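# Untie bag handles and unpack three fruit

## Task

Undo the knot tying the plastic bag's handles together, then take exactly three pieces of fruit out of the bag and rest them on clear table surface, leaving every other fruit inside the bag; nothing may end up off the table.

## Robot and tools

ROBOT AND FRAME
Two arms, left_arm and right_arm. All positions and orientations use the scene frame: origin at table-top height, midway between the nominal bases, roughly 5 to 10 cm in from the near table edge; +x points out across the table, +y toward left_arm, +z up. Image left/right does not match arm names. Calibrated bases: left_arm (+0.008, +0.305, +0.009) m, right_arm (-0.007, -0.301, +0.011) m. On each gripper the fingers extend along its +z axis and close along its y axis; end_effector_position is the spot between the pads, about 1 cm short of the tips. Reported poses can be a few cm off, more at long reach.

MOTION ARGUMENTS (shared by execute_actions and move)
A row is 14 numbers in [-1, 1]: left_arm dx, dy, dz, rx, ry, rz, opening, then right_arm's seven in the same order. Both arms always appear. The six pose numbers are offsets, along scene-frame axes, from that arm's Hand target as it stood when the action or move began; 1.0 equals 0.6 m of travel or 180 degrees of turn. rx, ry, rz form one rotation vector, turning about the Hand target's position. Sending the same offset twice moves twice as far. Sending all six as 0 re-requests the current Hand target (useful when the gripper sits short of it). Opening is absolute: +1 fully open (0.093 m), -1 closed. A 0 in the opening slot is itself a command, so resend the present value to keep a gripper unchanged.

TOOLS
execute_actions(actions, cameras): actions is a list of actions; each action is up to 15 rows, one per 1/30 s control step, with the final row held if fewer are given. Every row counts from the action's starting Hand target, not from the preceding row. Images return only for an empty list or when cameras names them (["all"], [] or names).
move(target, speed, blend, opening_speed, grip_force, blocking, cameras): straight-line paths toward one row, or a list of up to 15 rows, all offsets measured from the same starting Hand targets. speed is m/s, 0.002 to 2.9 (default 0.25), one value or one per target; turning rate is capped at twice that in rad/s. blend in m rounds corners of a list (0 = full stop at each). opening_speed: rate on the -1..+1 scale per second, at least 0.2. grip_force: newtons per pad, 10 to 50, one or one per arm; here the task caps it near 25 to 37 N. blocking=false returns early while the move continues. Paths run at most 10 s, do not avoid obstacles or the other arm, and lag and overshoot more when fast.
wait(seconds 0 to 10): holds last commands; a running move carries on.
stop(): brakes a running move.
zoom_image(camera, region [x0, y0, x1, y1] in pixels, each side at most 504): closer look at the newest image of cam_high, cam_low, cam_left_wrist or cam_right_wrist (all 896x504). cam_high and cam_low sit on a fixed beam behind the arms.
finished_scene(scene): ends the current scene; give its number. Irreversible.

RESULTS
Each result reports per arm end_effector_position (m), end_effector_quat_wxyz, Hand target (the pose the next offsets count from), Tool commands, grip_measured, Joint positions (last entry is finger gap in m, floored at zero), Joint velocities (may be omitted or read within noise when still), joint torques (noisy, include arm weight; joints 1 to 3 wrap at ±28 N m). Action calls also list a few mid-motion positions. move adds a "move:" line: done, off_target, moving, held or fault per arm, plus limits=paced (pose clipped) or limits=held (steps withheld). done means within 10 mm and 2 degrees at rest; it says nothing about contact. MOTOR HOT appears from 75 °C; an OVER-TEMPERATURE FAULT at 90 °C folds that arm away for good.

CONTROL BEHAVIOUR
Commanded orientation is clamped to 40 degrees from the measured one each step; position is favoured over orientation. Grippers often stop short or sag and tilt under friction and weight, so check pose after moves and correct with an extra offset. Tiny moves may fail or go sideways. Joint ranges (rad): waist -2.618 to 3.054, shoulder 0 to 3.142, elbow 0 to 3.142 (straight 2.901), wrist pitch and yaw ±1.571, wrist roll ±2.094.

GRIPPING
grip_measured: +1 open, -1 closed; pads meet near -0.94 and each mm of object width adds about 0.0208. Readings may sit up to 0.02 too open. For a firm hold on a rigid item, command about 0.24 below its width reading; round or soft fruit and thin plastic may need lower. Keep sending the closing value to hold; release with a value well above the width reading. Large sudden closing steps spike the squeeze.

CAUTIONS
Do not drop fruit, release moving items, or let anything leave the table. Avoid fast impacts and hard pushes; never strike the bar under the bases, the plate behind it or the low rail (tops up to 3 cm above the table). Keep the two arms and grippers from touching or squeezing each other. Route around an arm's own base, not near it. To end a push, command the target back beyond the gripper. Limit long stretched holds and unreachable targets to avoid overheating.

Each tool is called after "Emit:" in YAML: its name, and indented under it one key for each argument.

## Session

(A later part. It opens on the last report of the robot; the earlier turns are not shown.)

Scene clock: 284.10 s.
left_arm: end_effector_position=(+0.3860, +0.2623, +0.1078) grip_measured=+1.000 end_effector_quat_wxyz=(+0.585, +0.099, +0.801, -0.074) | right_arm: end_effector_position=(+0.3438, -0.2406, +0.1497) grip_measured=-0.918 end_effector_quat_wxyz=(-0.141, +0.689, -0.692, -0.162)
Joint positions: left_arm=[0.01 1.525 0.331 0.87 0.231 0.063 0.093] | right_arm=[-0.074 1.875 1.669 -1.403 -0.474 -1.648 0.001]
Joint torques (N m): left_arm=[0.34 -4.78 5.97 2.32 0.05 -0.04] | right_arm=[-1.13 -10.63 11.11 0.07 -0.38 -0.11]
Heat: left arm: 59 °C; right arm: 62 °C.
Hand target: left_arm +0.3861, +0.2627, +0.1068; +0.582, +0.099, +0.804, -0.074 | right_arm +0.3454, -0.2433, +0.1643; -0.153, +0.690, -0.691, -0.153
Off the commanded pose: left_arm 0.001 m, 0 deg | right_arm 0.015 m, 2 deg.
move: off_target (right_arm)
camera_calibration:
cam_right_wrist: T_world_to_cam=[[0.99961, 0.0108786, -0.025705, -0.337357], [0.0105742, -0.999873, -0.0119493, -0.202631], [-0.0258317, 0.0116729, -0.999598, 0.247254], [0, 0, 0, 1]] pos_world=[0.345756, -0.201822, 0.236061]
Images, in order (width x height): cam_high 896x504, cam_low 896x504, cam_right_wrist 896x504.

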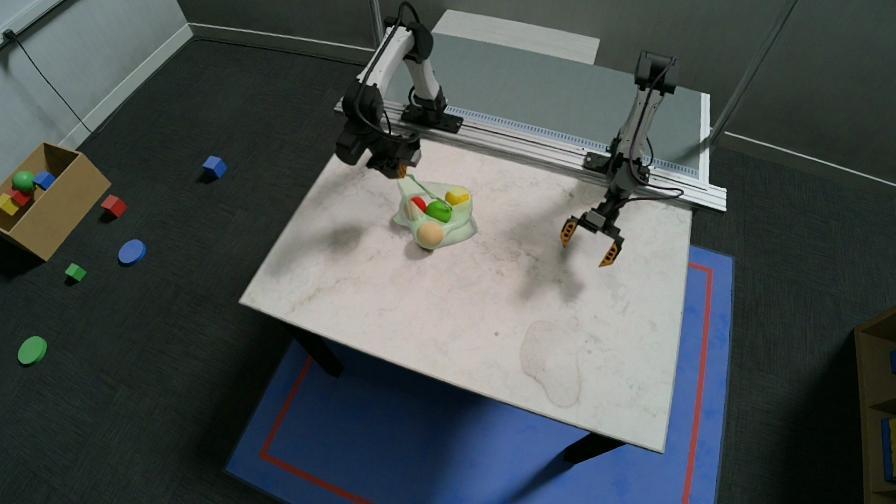

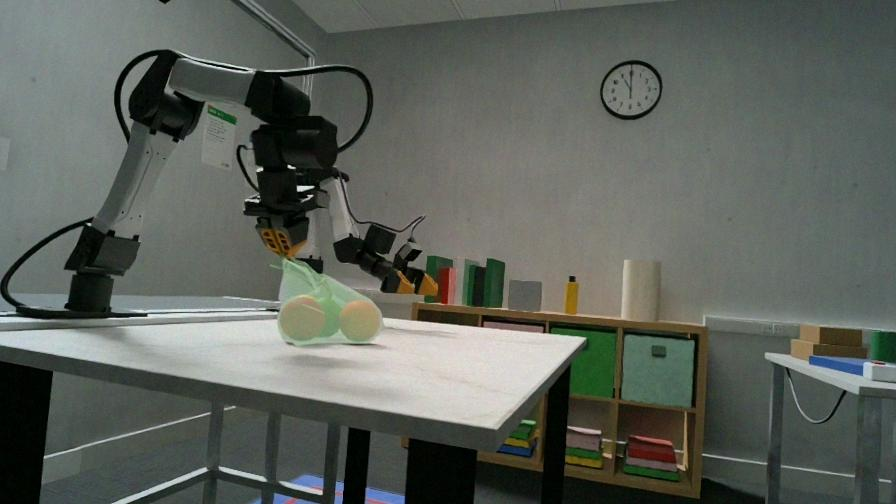

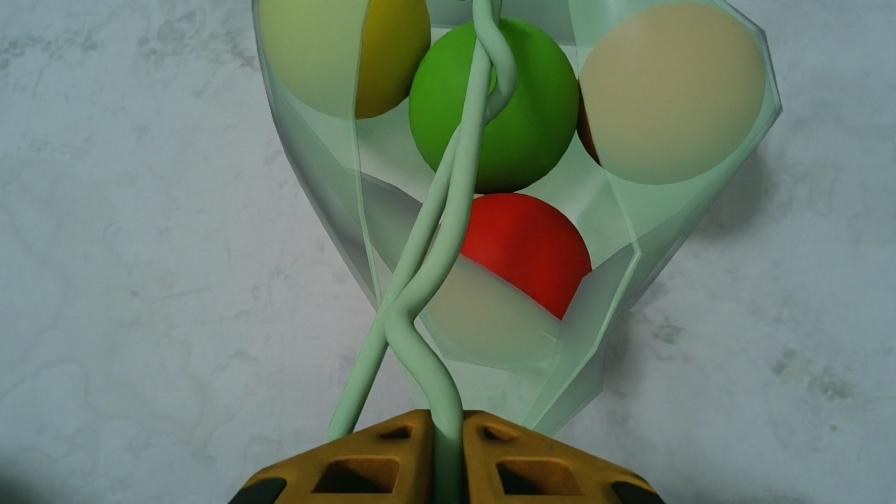

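Emit:
move:
  target: [0,0,0,0,0,0,1,0,-0.06,0.06,0,0,0,-1]
  speed: 0.06
  cameras: ["cam_right_wrist","cam_low","cam_high"]

Emit:
zoom_image:
  camera: "cam_high"
  region: [380, 160, 500, 270]

Emit:
zoom_image:
  camera: "cam_low"
  region: [250, 220, 430, 350]

Scene clock: 293.43 s.
left_arm: end_effector_position=(+0.3860, +0.2623, +0.1078) grip_measured=+1.000 end_effector_quat_wxyz=(+0.585, +0.099, +0.801, -0.074) | right_arm: end_effector_position=(+0.3439, -0.2760, +0.1907) grip_measured=-0.918 end_effector_quat_wxyz=(-0.158, +0.687, -0.694, -0.144)
Joint positions: left_arm=[0.01 1.525 0.331 0.87 0.231 0.063 0.093] | right_arm=[-0.183 1.875 1.826 -1.562 -0.474 -1.75 0.001]
Joint torques (N m): left_arm=[0.36 -4.78 5.94 2.33 0.07 -0.03] | right_arm=[-0.94 -9.09 10.97 0.08 -0.38 -0.08]
Heat: left arm: 59 °C; right arm: 64 °C.
Hand target: left_arm +0.3861, +0.2627, +0.1068; +0.582, +0.099, +0.804, -0.074 | right_arm +0.3454, -0.2793, +0.2003; -0.153, +0.690, -0.691, -0.153
Off the commanded pose: left_arm 0.001 m, 0 deg | right_arm 0.010 m, 1 deg.
joint sent to its limit (right arm) — joint 4 (wrist pitch), lower limit. The joint targets still meet the commanded pose.
move: done
camera_calibration:
cam_right_wrist: T_world_to_cam=[[0.999787, -0.00536679, 0.0199356, -0.349303], [-0.00516277, -0.999934, -0.0102715, -0.232495], [0.0199894, 0.0101664, -0.999749, 0.272564], [0, 0, 0, 1]] pos_world=[0.34258, -0.237126, 0.277071]
Images, in order (width x height): cam_high 896x504, cam_low 896x504, cam_right_wrist 896x504.

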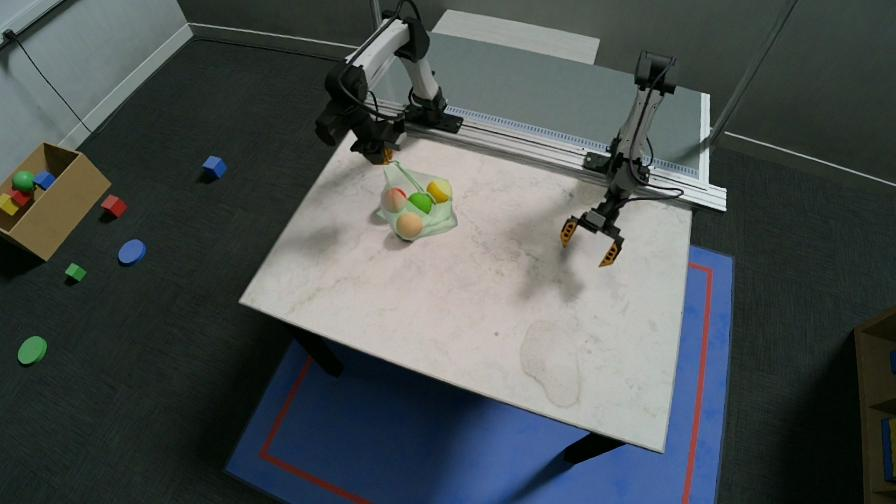

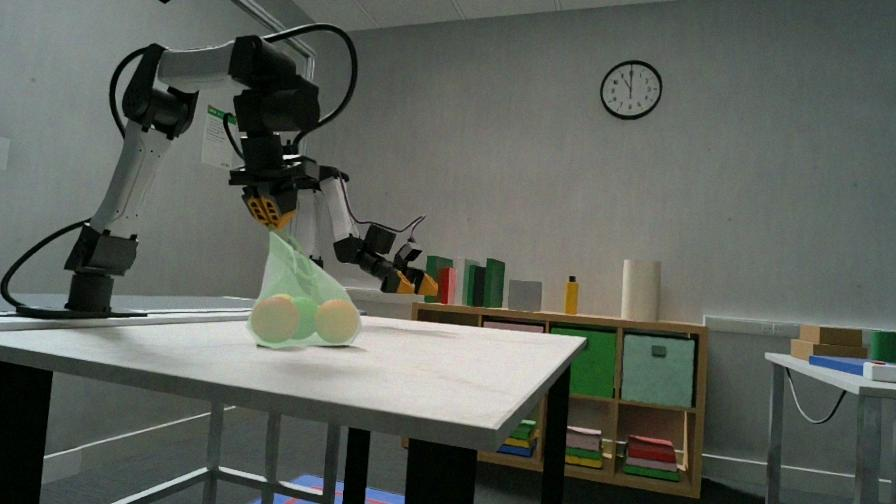

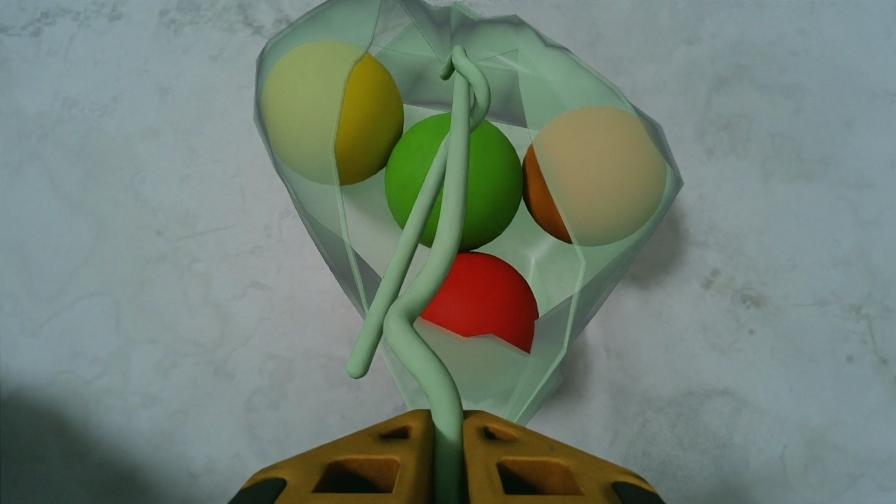

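Scaled by 4.200 from the camera's 896x504 image, which has a finer 1280x720 frame.

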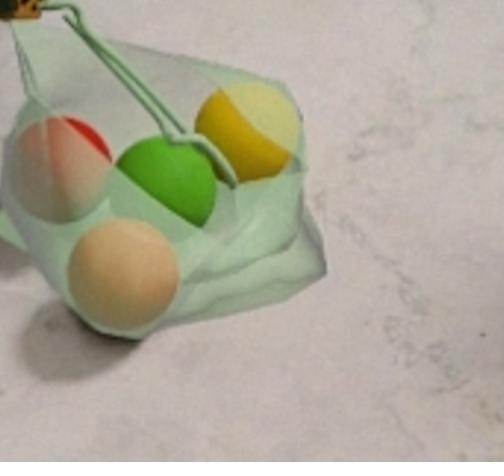

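Scaled by 2.800 from the camera's 896x504 image, which has a finer 1280x720 frame.

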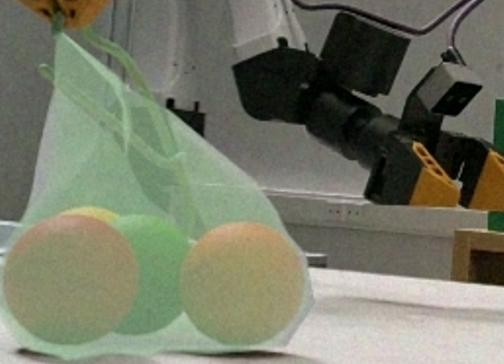

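Emit:
zoom_image:
  camera: "cam_right_wrist"
  region: [330, 0, 560, 240]

Scaled by 2.100 from the camera's 896x504 image, which has a finer 1280x720 frame.

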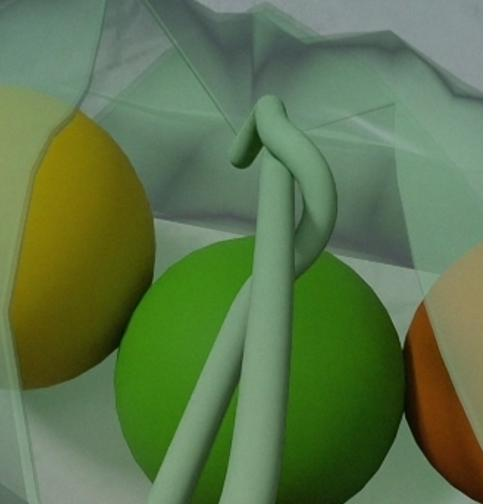

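Emit:
move:
  target: [0,0,0,0,0,0,1,0,-0.02,0.1,0,0,0,-1]
  speed: 0.06
  cameras: ["cam_right_wrist","cam_low","cam_high"]

Emit:
zoom_image:
  camera: "cam_high"
  region: [360, 140, 480, 250]

Emit:
zoom_image:
  camera: "cam_low"
  region: [230, 200, 410, 350]

Scene clock: 314.93 s.
left_arm: end_effector_position=(+0.3860, +0.2623, +0.1078) grip_measured=+1.000 end_effector_quat_wxyz=(+0.585, +0.099, +0.801, -0.074) | right_arm: end_effector_position=(+0.3480, -0.2898, +0.2401) grip_measured=-0.918 end_effector_quat_wxyz=(-0.208, +0.674, -0.705, -0.079)
Joint positions: left_arm=[0.01 1.525 0.331 0.87 0.231 0.063 0.093] | right_arm=[-0.231 1.786 1.904 -1.566 -0.484 -1.72 0.001]
Joint torques (N m): left_arm=[0.25 -4.75 5.96 2.33 0.05 -0.02] | right_arm=[-1.05 -10.93 10.95 0.52 -0.48 0.1]
Heat: left arm: 59 °C; right arm: 66 °C.
Hand target: left_arm +0.3861, +0.2627, +0.1068; +0.582, +0.099, +0.804, -0.074 | right_arm +0.3454, -0.2913, +0.2602; -0.153, +0.690, -0.691, -0.153
Off the commanded pose: left_arm 0.001 m, 0 deg | right_arm 0.020 m, 11 deg.
joint sent to its limit (right arm) — joint 4 (wrist pitch), lower limit. The joint targets are off in orientation, not in position.
move: off_target (right_arm)
camera_calibration:
cam_right_wrist: T_world_to_cam=[[0.982686, -0.0702856, 0.171428, -0.403644], [-0.0721177, -0.997386, 0.00447513, -0.225205], [0.170666, -0.0167607, -0.985186, 0.258248], [0, 0, 0, 1]] pos_world=[0.33634, -0.248659, 0.324626]
Images, in order (width x height): cam_high 896x504, cam_low 896x504, cam_right_wrist 896x504.

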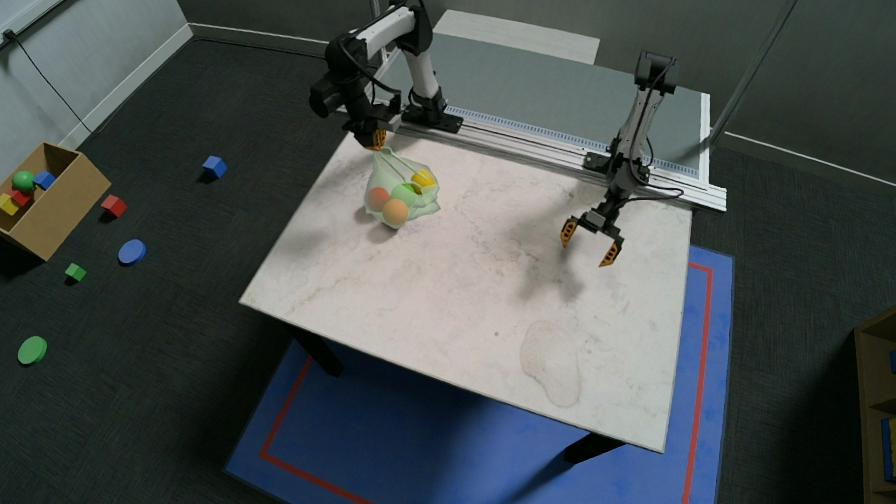

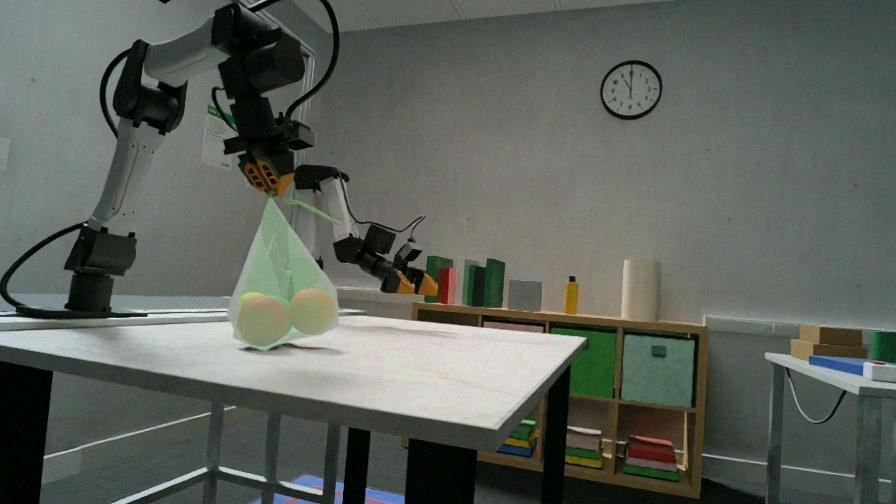

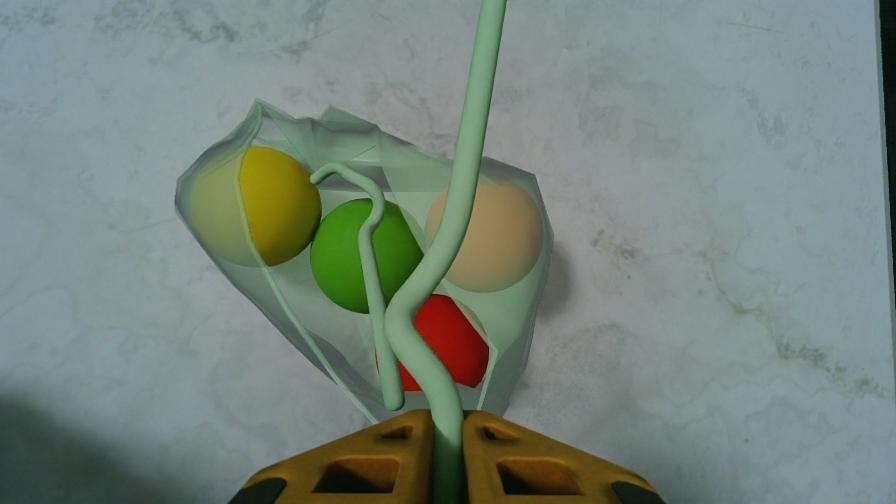

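Scaled by 4.200 from the camera's 896x504 image, which has a finer 1280x720 frame.

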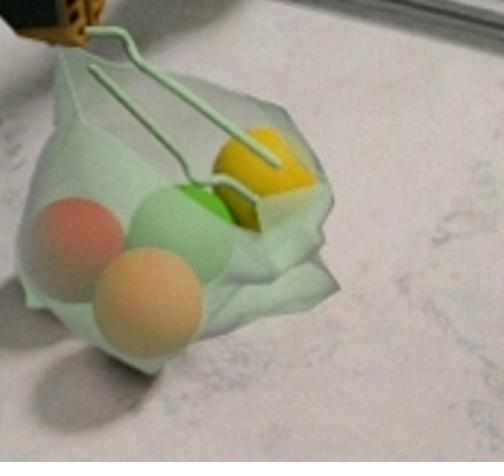

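Scaled by 2.800 from the camera's 896x504 image, which has a finer 1280x720 frame.

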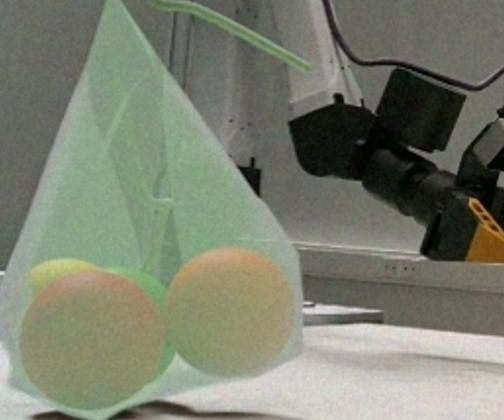

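Emit:
move:
  target: [0,0,0,0,0,0,1,0.01,-0.115,-0.25,0,0,0,-1]
  speed: 0.12
  cameras: ["cam_right_wrist","cam_low","cam_high"]

Emit:
zoom_image:
  camera: "cam_high"
  region: [360, 140, 480, 250]

Emit:
zoom_image:
  camera: "cam_low"
  region: [200, 200, 380, 350]

Scene clock: 351.57 s.
left_arm: end_effector_position=(+0.3860, +0.2623, +0.1078) grip_measured=+1.000 end_effector_quat_wxyz=(+0.585, +0.099, +0.801, -0.074) | right_arm: end_effector_position=(+0.3528, -0.3538, +0.1183) grip_measured=-0.918 end_effector_quat_wxyz=(-0.160, +0.691, -0.688, -0.153)
Joint positions: left_arm=[0.01 1.525 0.331 0.87 0.231 0.063 0.093] | right_arm=[-0.379 2.028 1.731 -1.431 -0.466 -1.988 0.001]
Joint torques (N m): left_arm=[0.32 -4.78 6 2.33 0.06 -0.03] | right_arm=[-1.02 -8.87 6.68 0.18 -0.17 -0.08]
Heat: left arm: 60 °C; right arm: 67 °C.
Hand target: left_arm +0.3861, +0.2627, +0.1068; +0.582, +0.099, +0.804, -0.074 | right_arm +0.3515, -0.3603, +0.1103; -0.153, +0.690, -0.691, -0.153
Off the commanded pose: left_arm 0.001 m, 0 deg | right_arm 0.010 m, 1 deg.
move: done
camera_calibration:
cam_right_wrist: T_world_to_cam=[[0.999849, 0.00956222, 0.0145191, -0.351194], [0.00993083, -0.999625, -0.0255319, -0.314341], [0.0142695, 0.0256722, -0.999569, 0.208169], [0, 0, 0, 1]] pos_world=[0.351292, -0.316209, 0.205153]
Images, in order (width x height): cam_high 896x504, cam_low 896x504, cam_right_wrist 896x504.

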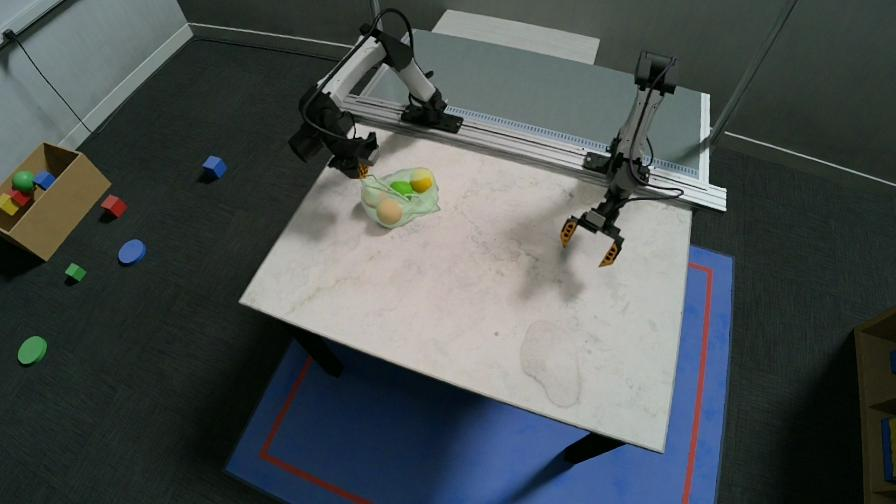

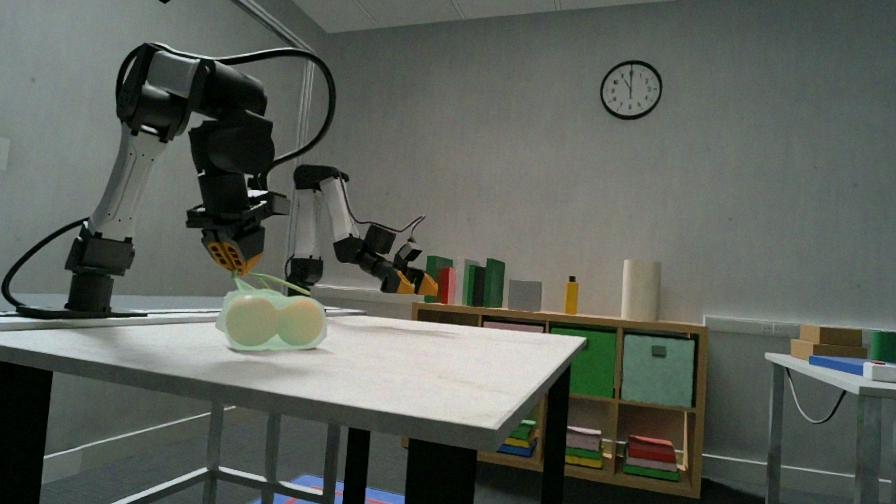

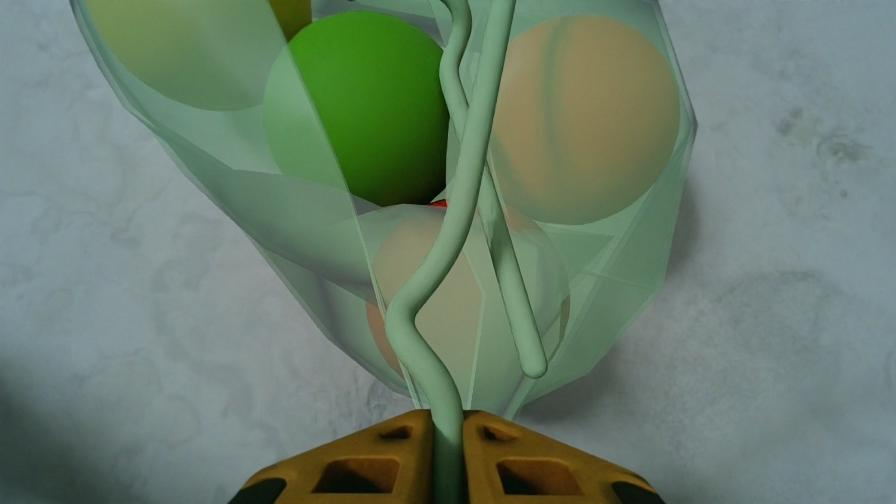

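Scaled by 4.200 from the camera's 896x504 image, which has a finer 1280x720 frame.

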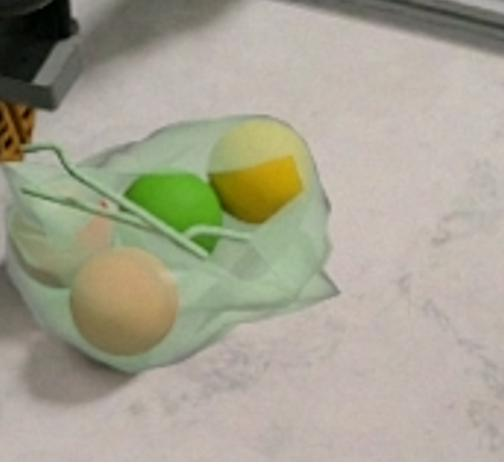

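Scaled by 2.800 from the camera's 896x504 image, which has a finer 1280x720 frame.

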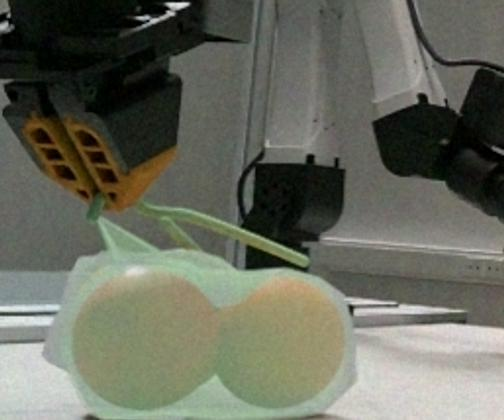

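Emit:
move:
  target: [0,0,0,0,0,0,1,0,-0.1,-0.075,0,0,0,-1]
  speed: 0.12
  cameras: ["cam_right_wrist","cam_low","cam_high"]

Emit:
zoom_image:
  camera: "cam_high"
  region: [360, 140, 480, 250]

Scene clock: 365.73 s.
left_arm: end_effector_position=(+0.3860, +0.2623, +0.1078) grip_measured=+1.000 end_effector_quat_wxyz=(+0.585, +0.099, +0.801, -0.074) | right_arm: end_effector_position=(+0.3469, -0.4110, +0.0692) grip_measured=-0.918 end_effector_quat_wxyz=(-0.152, +0.680, -0.699, -0.160)
Joint positions: left_arm=[0.01 1.525 0.331 0.87 0.231 0.063 0.093] | right_arm=[-0.51 2.166 1.731 -1.37 -0.433 -2.102 0.001]
Joint torques (N m): left_arm=[0.28 -4.75 5.89 2.32 0.06 -0.01] | right_arm=[-0.85 -9.35 9.36 0.03 -0.15 -0.1]
Heat: left arm: 60 °C; right arm: 64 °C.
Hand target: left_arm +0.3861, +0.2627, +0.1068; +0.582, +0.099, +0.804, -0.074 | right_arm +0.3514, -0.4204, +0.0652; -0.153, +0.690, -0.691, -0.153
Off the commanded pose: left_arm 0.001 m, 0 deg | right_arm 0.011 m, 2 deg.
joint sent to its limit (right arm) — joint 6 (wrist roll), lower limit. The joint targets still meet the commanded pose.
move: off_target (right_arm)
camera_calibration:
cam_right_wrist: T_world_to_cam=[[0.999781, -0.0154577, -0.0140905, -0.352334], [-0.0158087, -0.999559, -0.0251454, -0.36381], [-0.0136956, 0.0253626, -0.999584, 0.170232], [0, 0, 0, 1]] pos_world=[0.348837, -0.373413, 0.156048]
Images, in order (width x height): cam_high 896x504, cam_low 896x504, cam_right_wrist 896x504.

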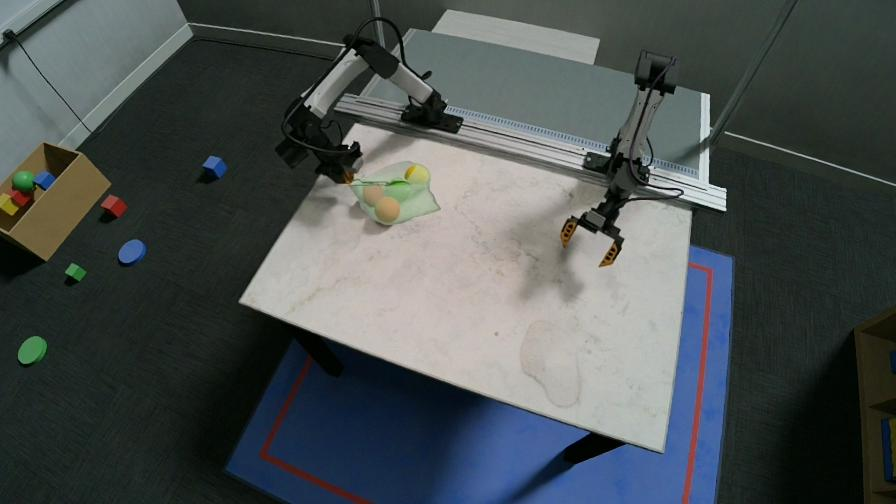

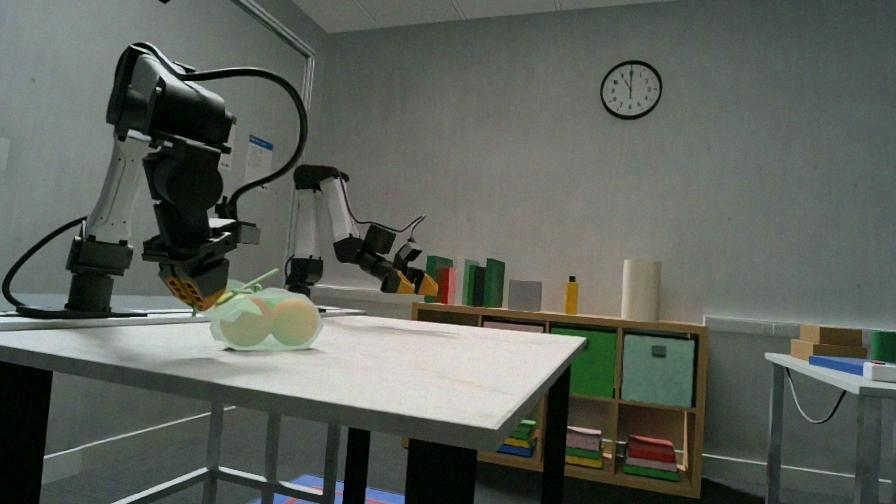

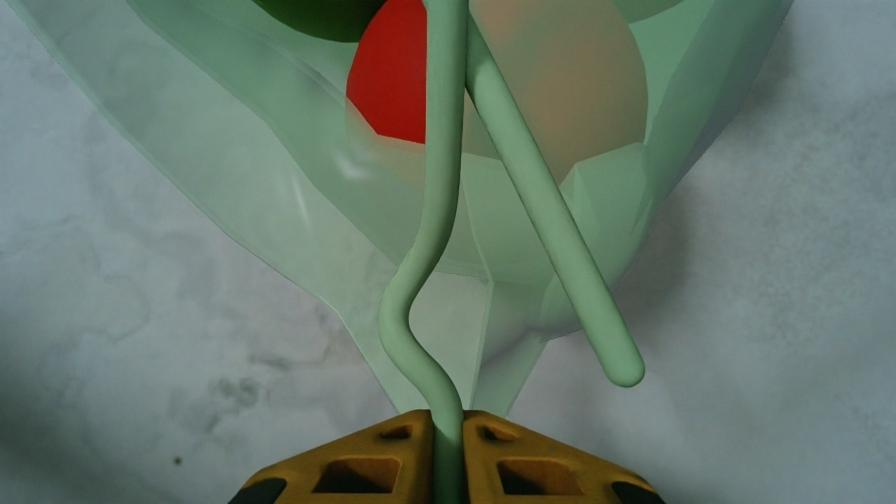

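Scaled by 4.200 from the camera's 896x504 image, which has a finer 1280x720 frame.

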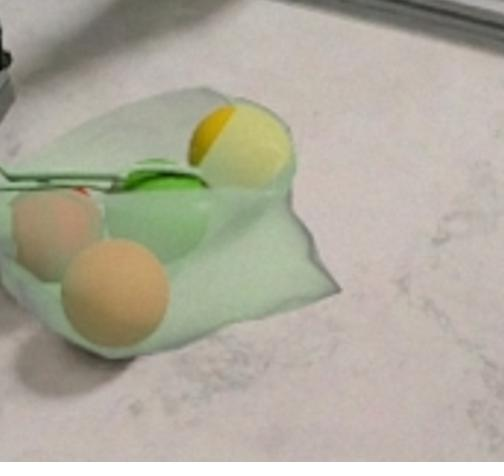

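Emit:
move:
  target:
    - [0,0,0,0,0,0,1,0,0.01,0.0,0,0,0,-0.4]
    - [0,0,0,0,0,0,1,0,-0.03,0.02,0,0,0,-0.4]
    - [0,0,0,0,0,0,1,0,-0.03,0.2,0,0,0,-0.4]
  speed: 0.15
  cameras: ["cam_right_wrist","cam_low","cam_high"]

Emit:
zoom_image:
  camera: "cam_high"
  region: [340, 140, 460, 250]

Scene clock: 378.80 s.
left_arm: end_effector_position=(+0.3860, +0.2623, +0.1078) grip_measured=+1.000 end_effector_quat_wxyz=(+0.585, +0.099, +0.801, -0.074) | right_arm: end_effector_position=(+0.3528, -0.4357, +0.1708) grip_measured=-0.401 end_effector_quat_wxyz=(-0.172, +0.679, -0.709, -0.074)
Joint positions: left_arm=[0.01 1.525 0.331 0.87 0.231 0.063 0.093] | right_arm=[-0.569 2.053 1.983 -1.566 -0.422 -2.103 0.026]
Joint torques (N m): left_arm=[0.34 -4.77 5.96 2.34 0.05 -0.02] | right_arm=[-1.22 -12.3 9.99 0.06 -0.42 -0.08]
Heat: left arm: 60 °C; right arm: 64 °C.
Hand target: left_arm +0.3861, +0.2627, +0.1068; +0.582, +0.099, +0.804, -0.074 | right_arm +0.3514, -0.4383, +0.1853; -0.153, +0.690, -0.691, -0.153
Off the commanded pose: left_arm 0.001 m, 0 deg | right_arm 0.015 m, 10 deg.
joint sent to its limit (right arm) — joint 4 (wrist pitch), lower limit; joint 6 (wrist roll), lower limit. The joint targets are off in orientation, not in position.
move: off_target (right_arm)
camera_calibration:
cam_right_wrist: T_world_to_cam=[[0.98958, -0.0568641, 0.13228, -0.396571], [-0.0659972, -0.995654, 0.0657129, -0.381914], [0.127968, -0.0737583, -0.989032, 0.177578], [0, 0, 0, 1]] pos_world=[0.344509, -0.389707, 0.253186]
Images, in order (width x height): cam_high 896x504, cam_low 896x504, cam_right_wrist 896x504.

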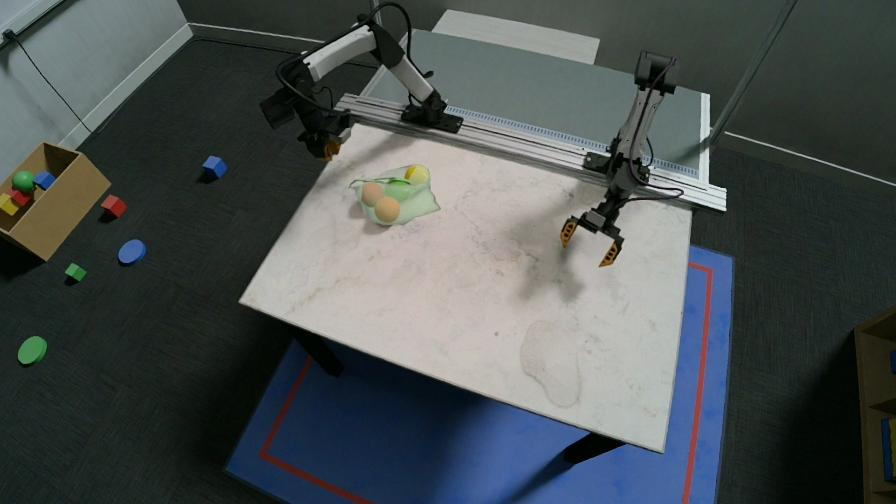

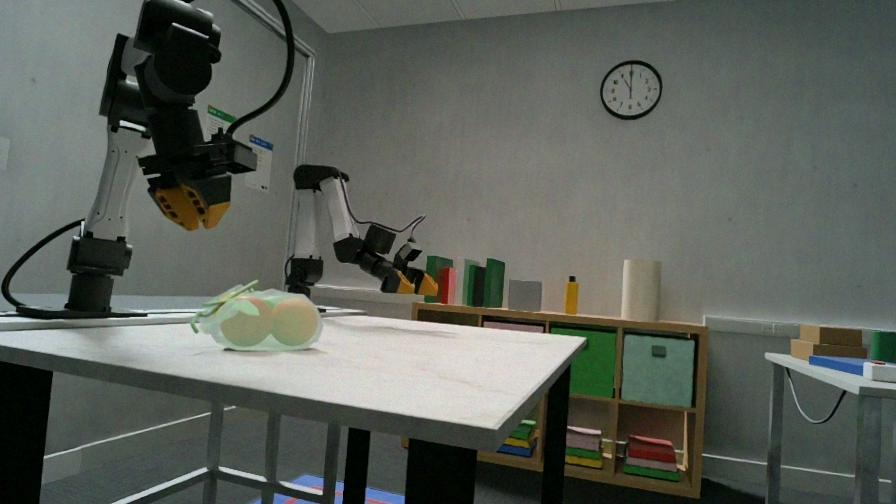

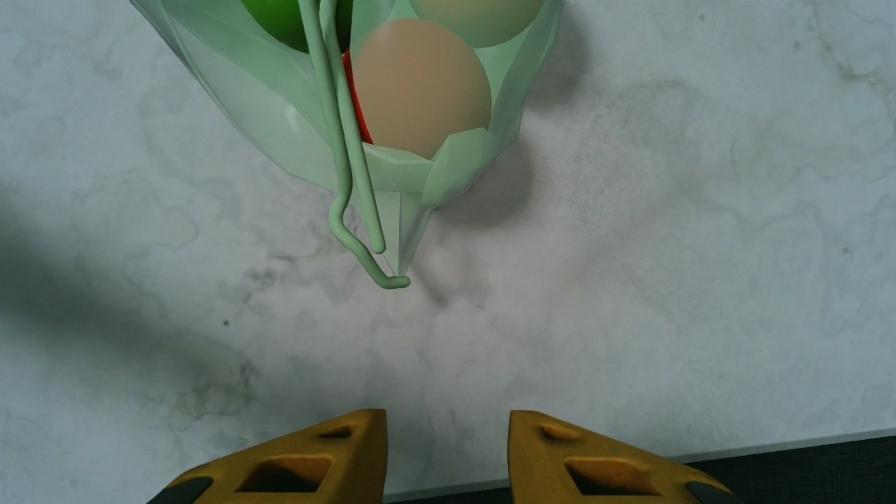

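Scaled by 4.200 from the camera's 896x504 image, which has a finer 1280x720 frame.

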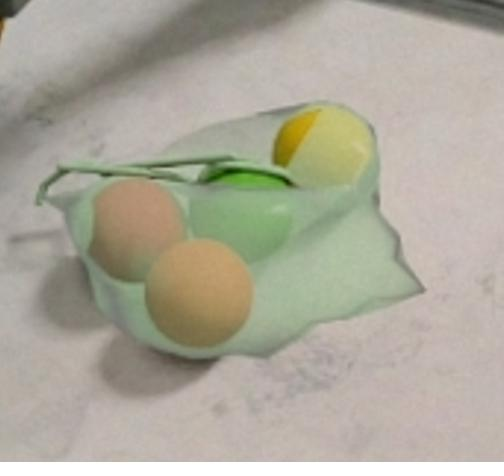

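Emit:
move:
  target: [0,0,0,0,0,0,1,-0.069,0.28,0.14,0,0,-0.5,1]
  speed: 0.3
  cameras: ["cam_right_wrist"]

Emit:
zoom_image:
  camera: "cam_right_wrist"
  region: [260, 60, 700, 400]

Scene clock: 391.27 s.
left_arm: end_effector_position=(+0.3860, +0.2623, +0.1078) grip_measured=+1.000 end_effector_quat_wxyz=(+0.585, +0.099, +0.801, -0.074) | right_arm: end_effector_position=(+0.3122, -0.2696, +0.2552) grip_measured=+1.000 end_effector_quat_wxyz=(+0.202, -0.003, +0.979, +0.005)
Joint positions: left_arm=[0.01 1.525 0.331 0.87 0.231 0.063 0.093] | right_arm=[0.042 1.416 1.579 -1.3 -0.029 0.061 0.093]
Joint torques (N m): left_arm=[0.35 -4.75 5.89 2.32 0.06 -0.01] | right_arm=[0.17 -6.61 11.96 1.32 0.12 0.1]
Heat: left arm: 60 °C; right arm: 64 °C.
Hand target: left_arm +0.3861, +0.2627, +0.1068; +0.582, +0.099, +0.804, -0.074 | right_arm +0.3101, -0.2703, +0.2694; +0.217, +0.000, +0.976, +0.000
Off the commanded pose: left_arm 0.001 m, 0 deg | right_arm 0.014 m, 2 deg.
move: off_target (right_arm)
camera_calibration:
cam_right_wrist: T_world_to_cam=[[0.0157282, -0.999861, -0.00546053, -0.273238], [-0.999777, -0.0158036, 0.0140406, 0.344036], [-0.0141249, 0.00523848, -0.999887, 0.346856], [0, 0, 0, 1]] pos_world=[0.353156, -0.269581, 0.340494]
Images, in order (width x height): cam_right_wrist 896x504.

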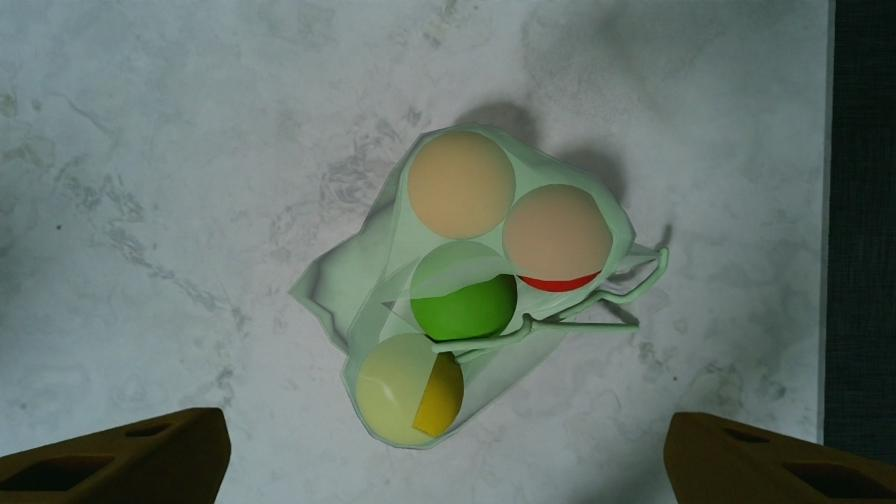

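Scaled by 1.145 from the camera's 896x504 image, which has a finer 1280x720 frame.

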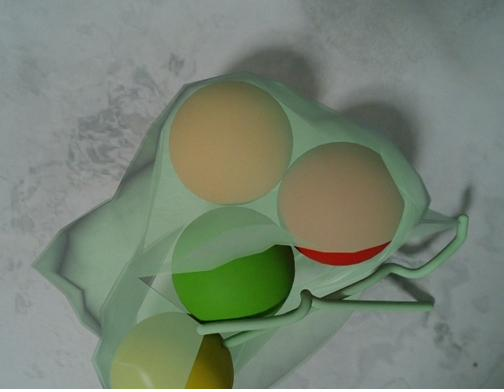

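Emit:
move:
  target: [0,0,0,0,0,0,1,0.05,-0.066,-0.2,0.0313,0.0496,-0.3574,0]
  speed: 0.2
  cameras: ["cam_right_wrist","cam_high","cam_low"]

Scene clock: 466.87 s.
left_arm: end_effector_position=(+0.3860, +0.2623, +0.1078) grip_measured=+1.000 end_effector_quat_wxyz=(+0.585, +0.099, +0.801, -0.074) | right_arm: end_effector_position=(+0.3365, -0.3038, +0.1499) grip_measured=+0.001 end_effector_quat_wxyz=(+0.105, +0.521, +0.844, -0.064)
Joint positions: left_arm=[0.01 1.525 0.331 0.87 0.231 0.063 0.093] | right_arm=[0.057 1.707 1.507 -1.244 0.185 1.165 0.045]
Joint torques (N m): left_arm=[0.34 -4.82 5.93 2.33 0.06 -0.01] | right_arm=[-0.96 -6.58 9.28 0.83 0.36 0.08]
Heat: left arm: 60 °C; right arm: 69 °C.
Hand target: left_arm +0.3861, +0.2627, +0.1068; +0.582, +0.099, +0.804, -0.074 | right_arm +0.3401, -0.3099, +0.1493; +0.110, +0.529, +0.838, -0.070
Off the commanded pose: left_arm 0.001 m, 0 deg | right_arm 0.007 m, 1 deg.
move: done
camera_calibration:
cam_right_wrist: T_world_to_cam=[[-0.889838, -0.456277, 0.000364369, 0.160627], [-0.449364, 0.876493, 0.172722, 0.431415], [-0.0791285, 0.153531, -0.984971, 0.306773], [0, 0, 0, 1]] pos_world=[0.361068, -0.351941, 0.227589]
Images, in order (width x height): cam_high 896x504, cam_low 896x504, cam_right_wrist 896x504.

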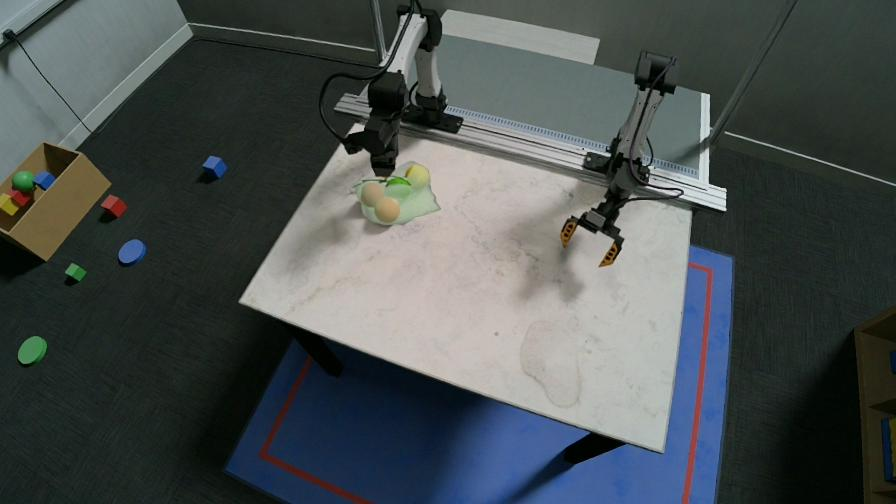

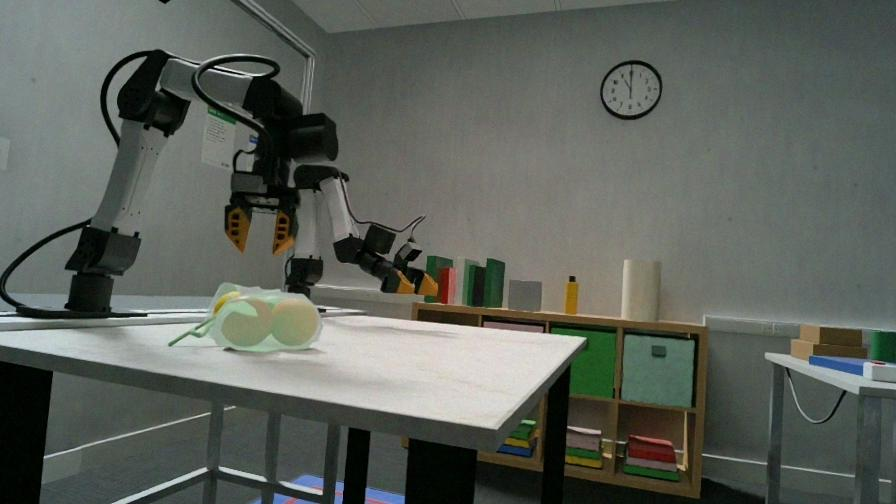

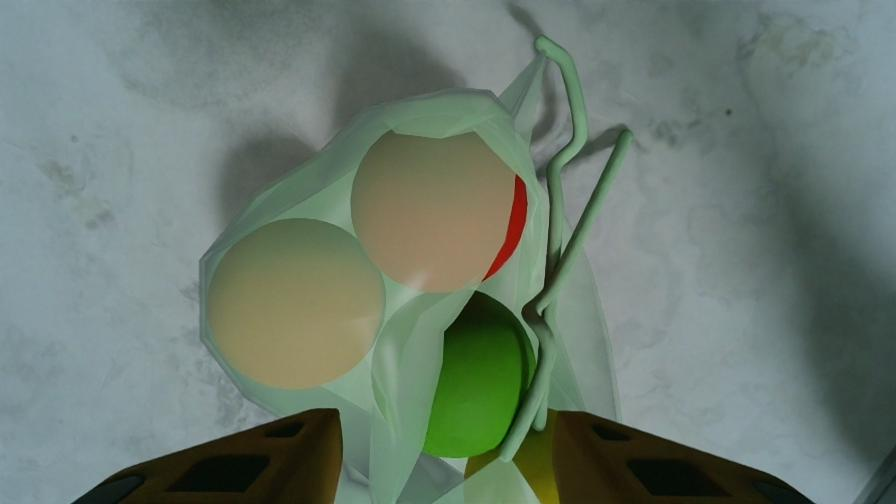

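Emit:
move:
  target: [0,0,0,0,0,0,1,0.0065,-0.012,-0.105,0,0,0,0]
  speed: 0.12
  cameras: ["cam_right_wrist"]

Scene clock: 496.97 s.
left_arm: end_effector_position=(+0.3860, +0.2623, +0.1078) grip_measured=+1.000 end_effector_quat_wxyz=(+0.585, +0.099, +0.801, -0.074) | right_arm: end_effector_position=(+0.3449, -0.3105, +0.0922) grip_measured=+0.001 end_effector_quat_wxyz=(+0.111, +0.528, +0.840, -0.061)
Joint positions: left_arm=[0.01 1.525 0.331 0.87 0.231 0.063 0.093] | right_arm=[0.043 1.749 1.324 -1.005 0.185 1.165 0.045]
Joint torques (N m): left_arm=[0.35 -4.77 5.98 2.33 0.05 -0.02] | right_arm=[-1.09 -7.08 7.21 0.95 0.35 -0.05]
Heat: left arm: 60 °C; right arm: 65 °C.
Hand target: left_arm +0.3861, +0.2627, +0.1068; +0.582, +0.099, +0.804, -0.074 | right_arm +0.3439, -0.3171, +0.0862; +0.110, +0.529, +0.838, -0.070
Off the commanded pose: left_arm 0.001 m, 0 deg | right_arm 0.009 m, 1 deg.
move: done
camera_calibration:
cam_right_wrist: T_world_to_cam=[[-0.895872, -0.444126, -0.0129128, 0.17206], [-0.439904, 0.882523, 0.166247, 0.450251], [-0.0624389, 0.154617, -0.986, 0.246359], [0, 0, 0, 1]] pos_world=[0.367593, -0.359031, 0.170278]
Images, in order (width x height): cam_right_wrist 896x504.

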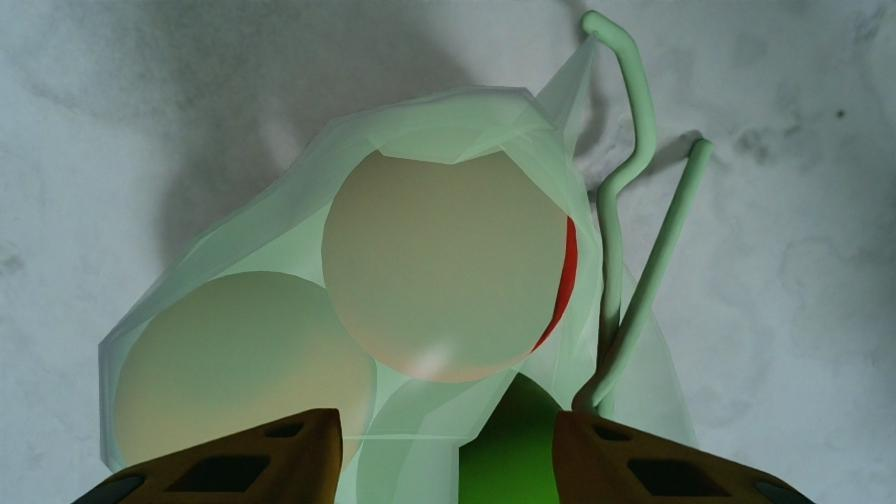

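Emit:
move:
  target: [0,0,0,0,0,0,1,-0.005,0,-0.038,0,0,0,0]
  speed: 0.08
  cameras: ["cam_right_wrist","cam_low"]

Emit:
zoom_image:
  camera: "cam_low"
  region: [180, 230, 360, 370]

Scene clock: 515.90 s.
left_arm: end_effector_position=(+0.3860, +0.2623, +0.1078) grip_measured=+1.000 end_effector_quat_wxyz=(+0.585, +0.099, +0.801, -0.074) | right_arm: end_effector_position=(+0.3429, -0.3115, +0.0706) grip_measured=+0.001 end_effector_quat_wxyz=(+0.112, +0.528, +0.840, -0.060)
Joint positions: left_arm=[0.01 1.525 0.331 0.87 0.231 0.063 0.093] | right_arm=[0.043 1.759 1.248 -0.915 0.185 1.165 0.045]
Joint torques (N m): left_arm=[0.34 -4.71 5.93 2.32 0.06 -0.02] | right_arm=[-0.72 -6.78 6.87 0.95 0.36 -0.03]
Heat: left arm: 60 °C; right arm: 62 °C.
Hand target: left_arm +0.3861, +0.2627, +0.1068; +0.582, +0.099, +0.804, -0.074 | right_arm +0.3409, -0.3171, +0.0634; +0.110, +0.529, +0.838, -0.070
Off the commanded pose: left_arm 0.001 m, 0 deg | right_arm 0.009 m, 1 deg.
move: done
camera_calibration:
cam_right_wrist: T_world_to_cam=[[-0.895773, -0.444235, -0.0156601, 0.169703], [-0.440506, 0.882431, 0.165138, 0.454093], [-0.059541, 0.154824, -0.986146, 0.224213], [0, 0, 0, 1]] pos_world=[0.365396, -0.360031, 0.148776]
Images, in order (width x height): cam_low 896x504, cam_right_wrist 896x504.

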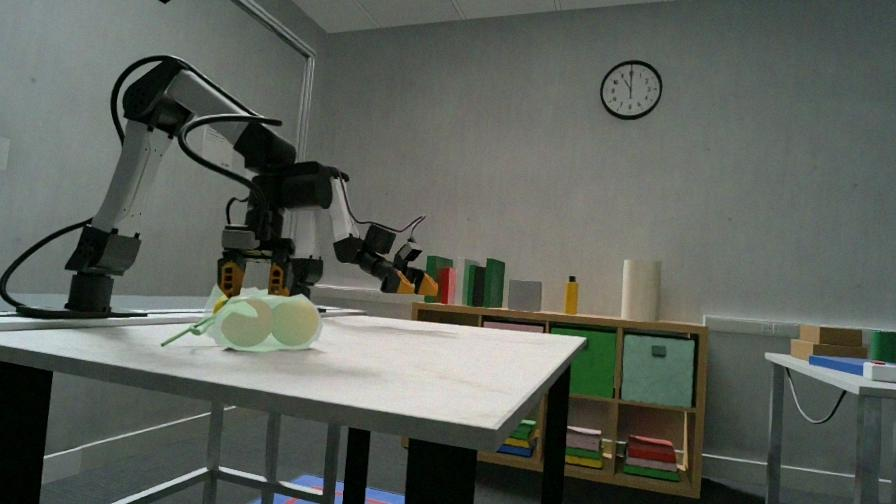

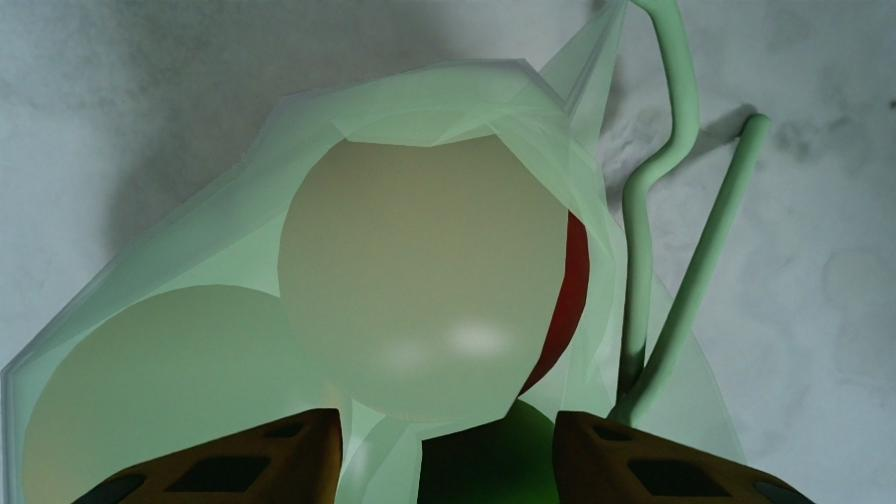

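Scaled by 2.800 from the camera's 896x504 image, which has a finer 1280x720 frame.

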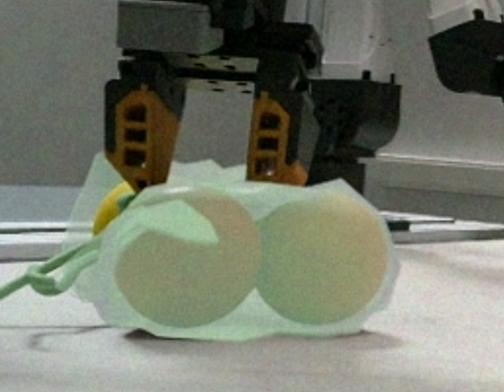

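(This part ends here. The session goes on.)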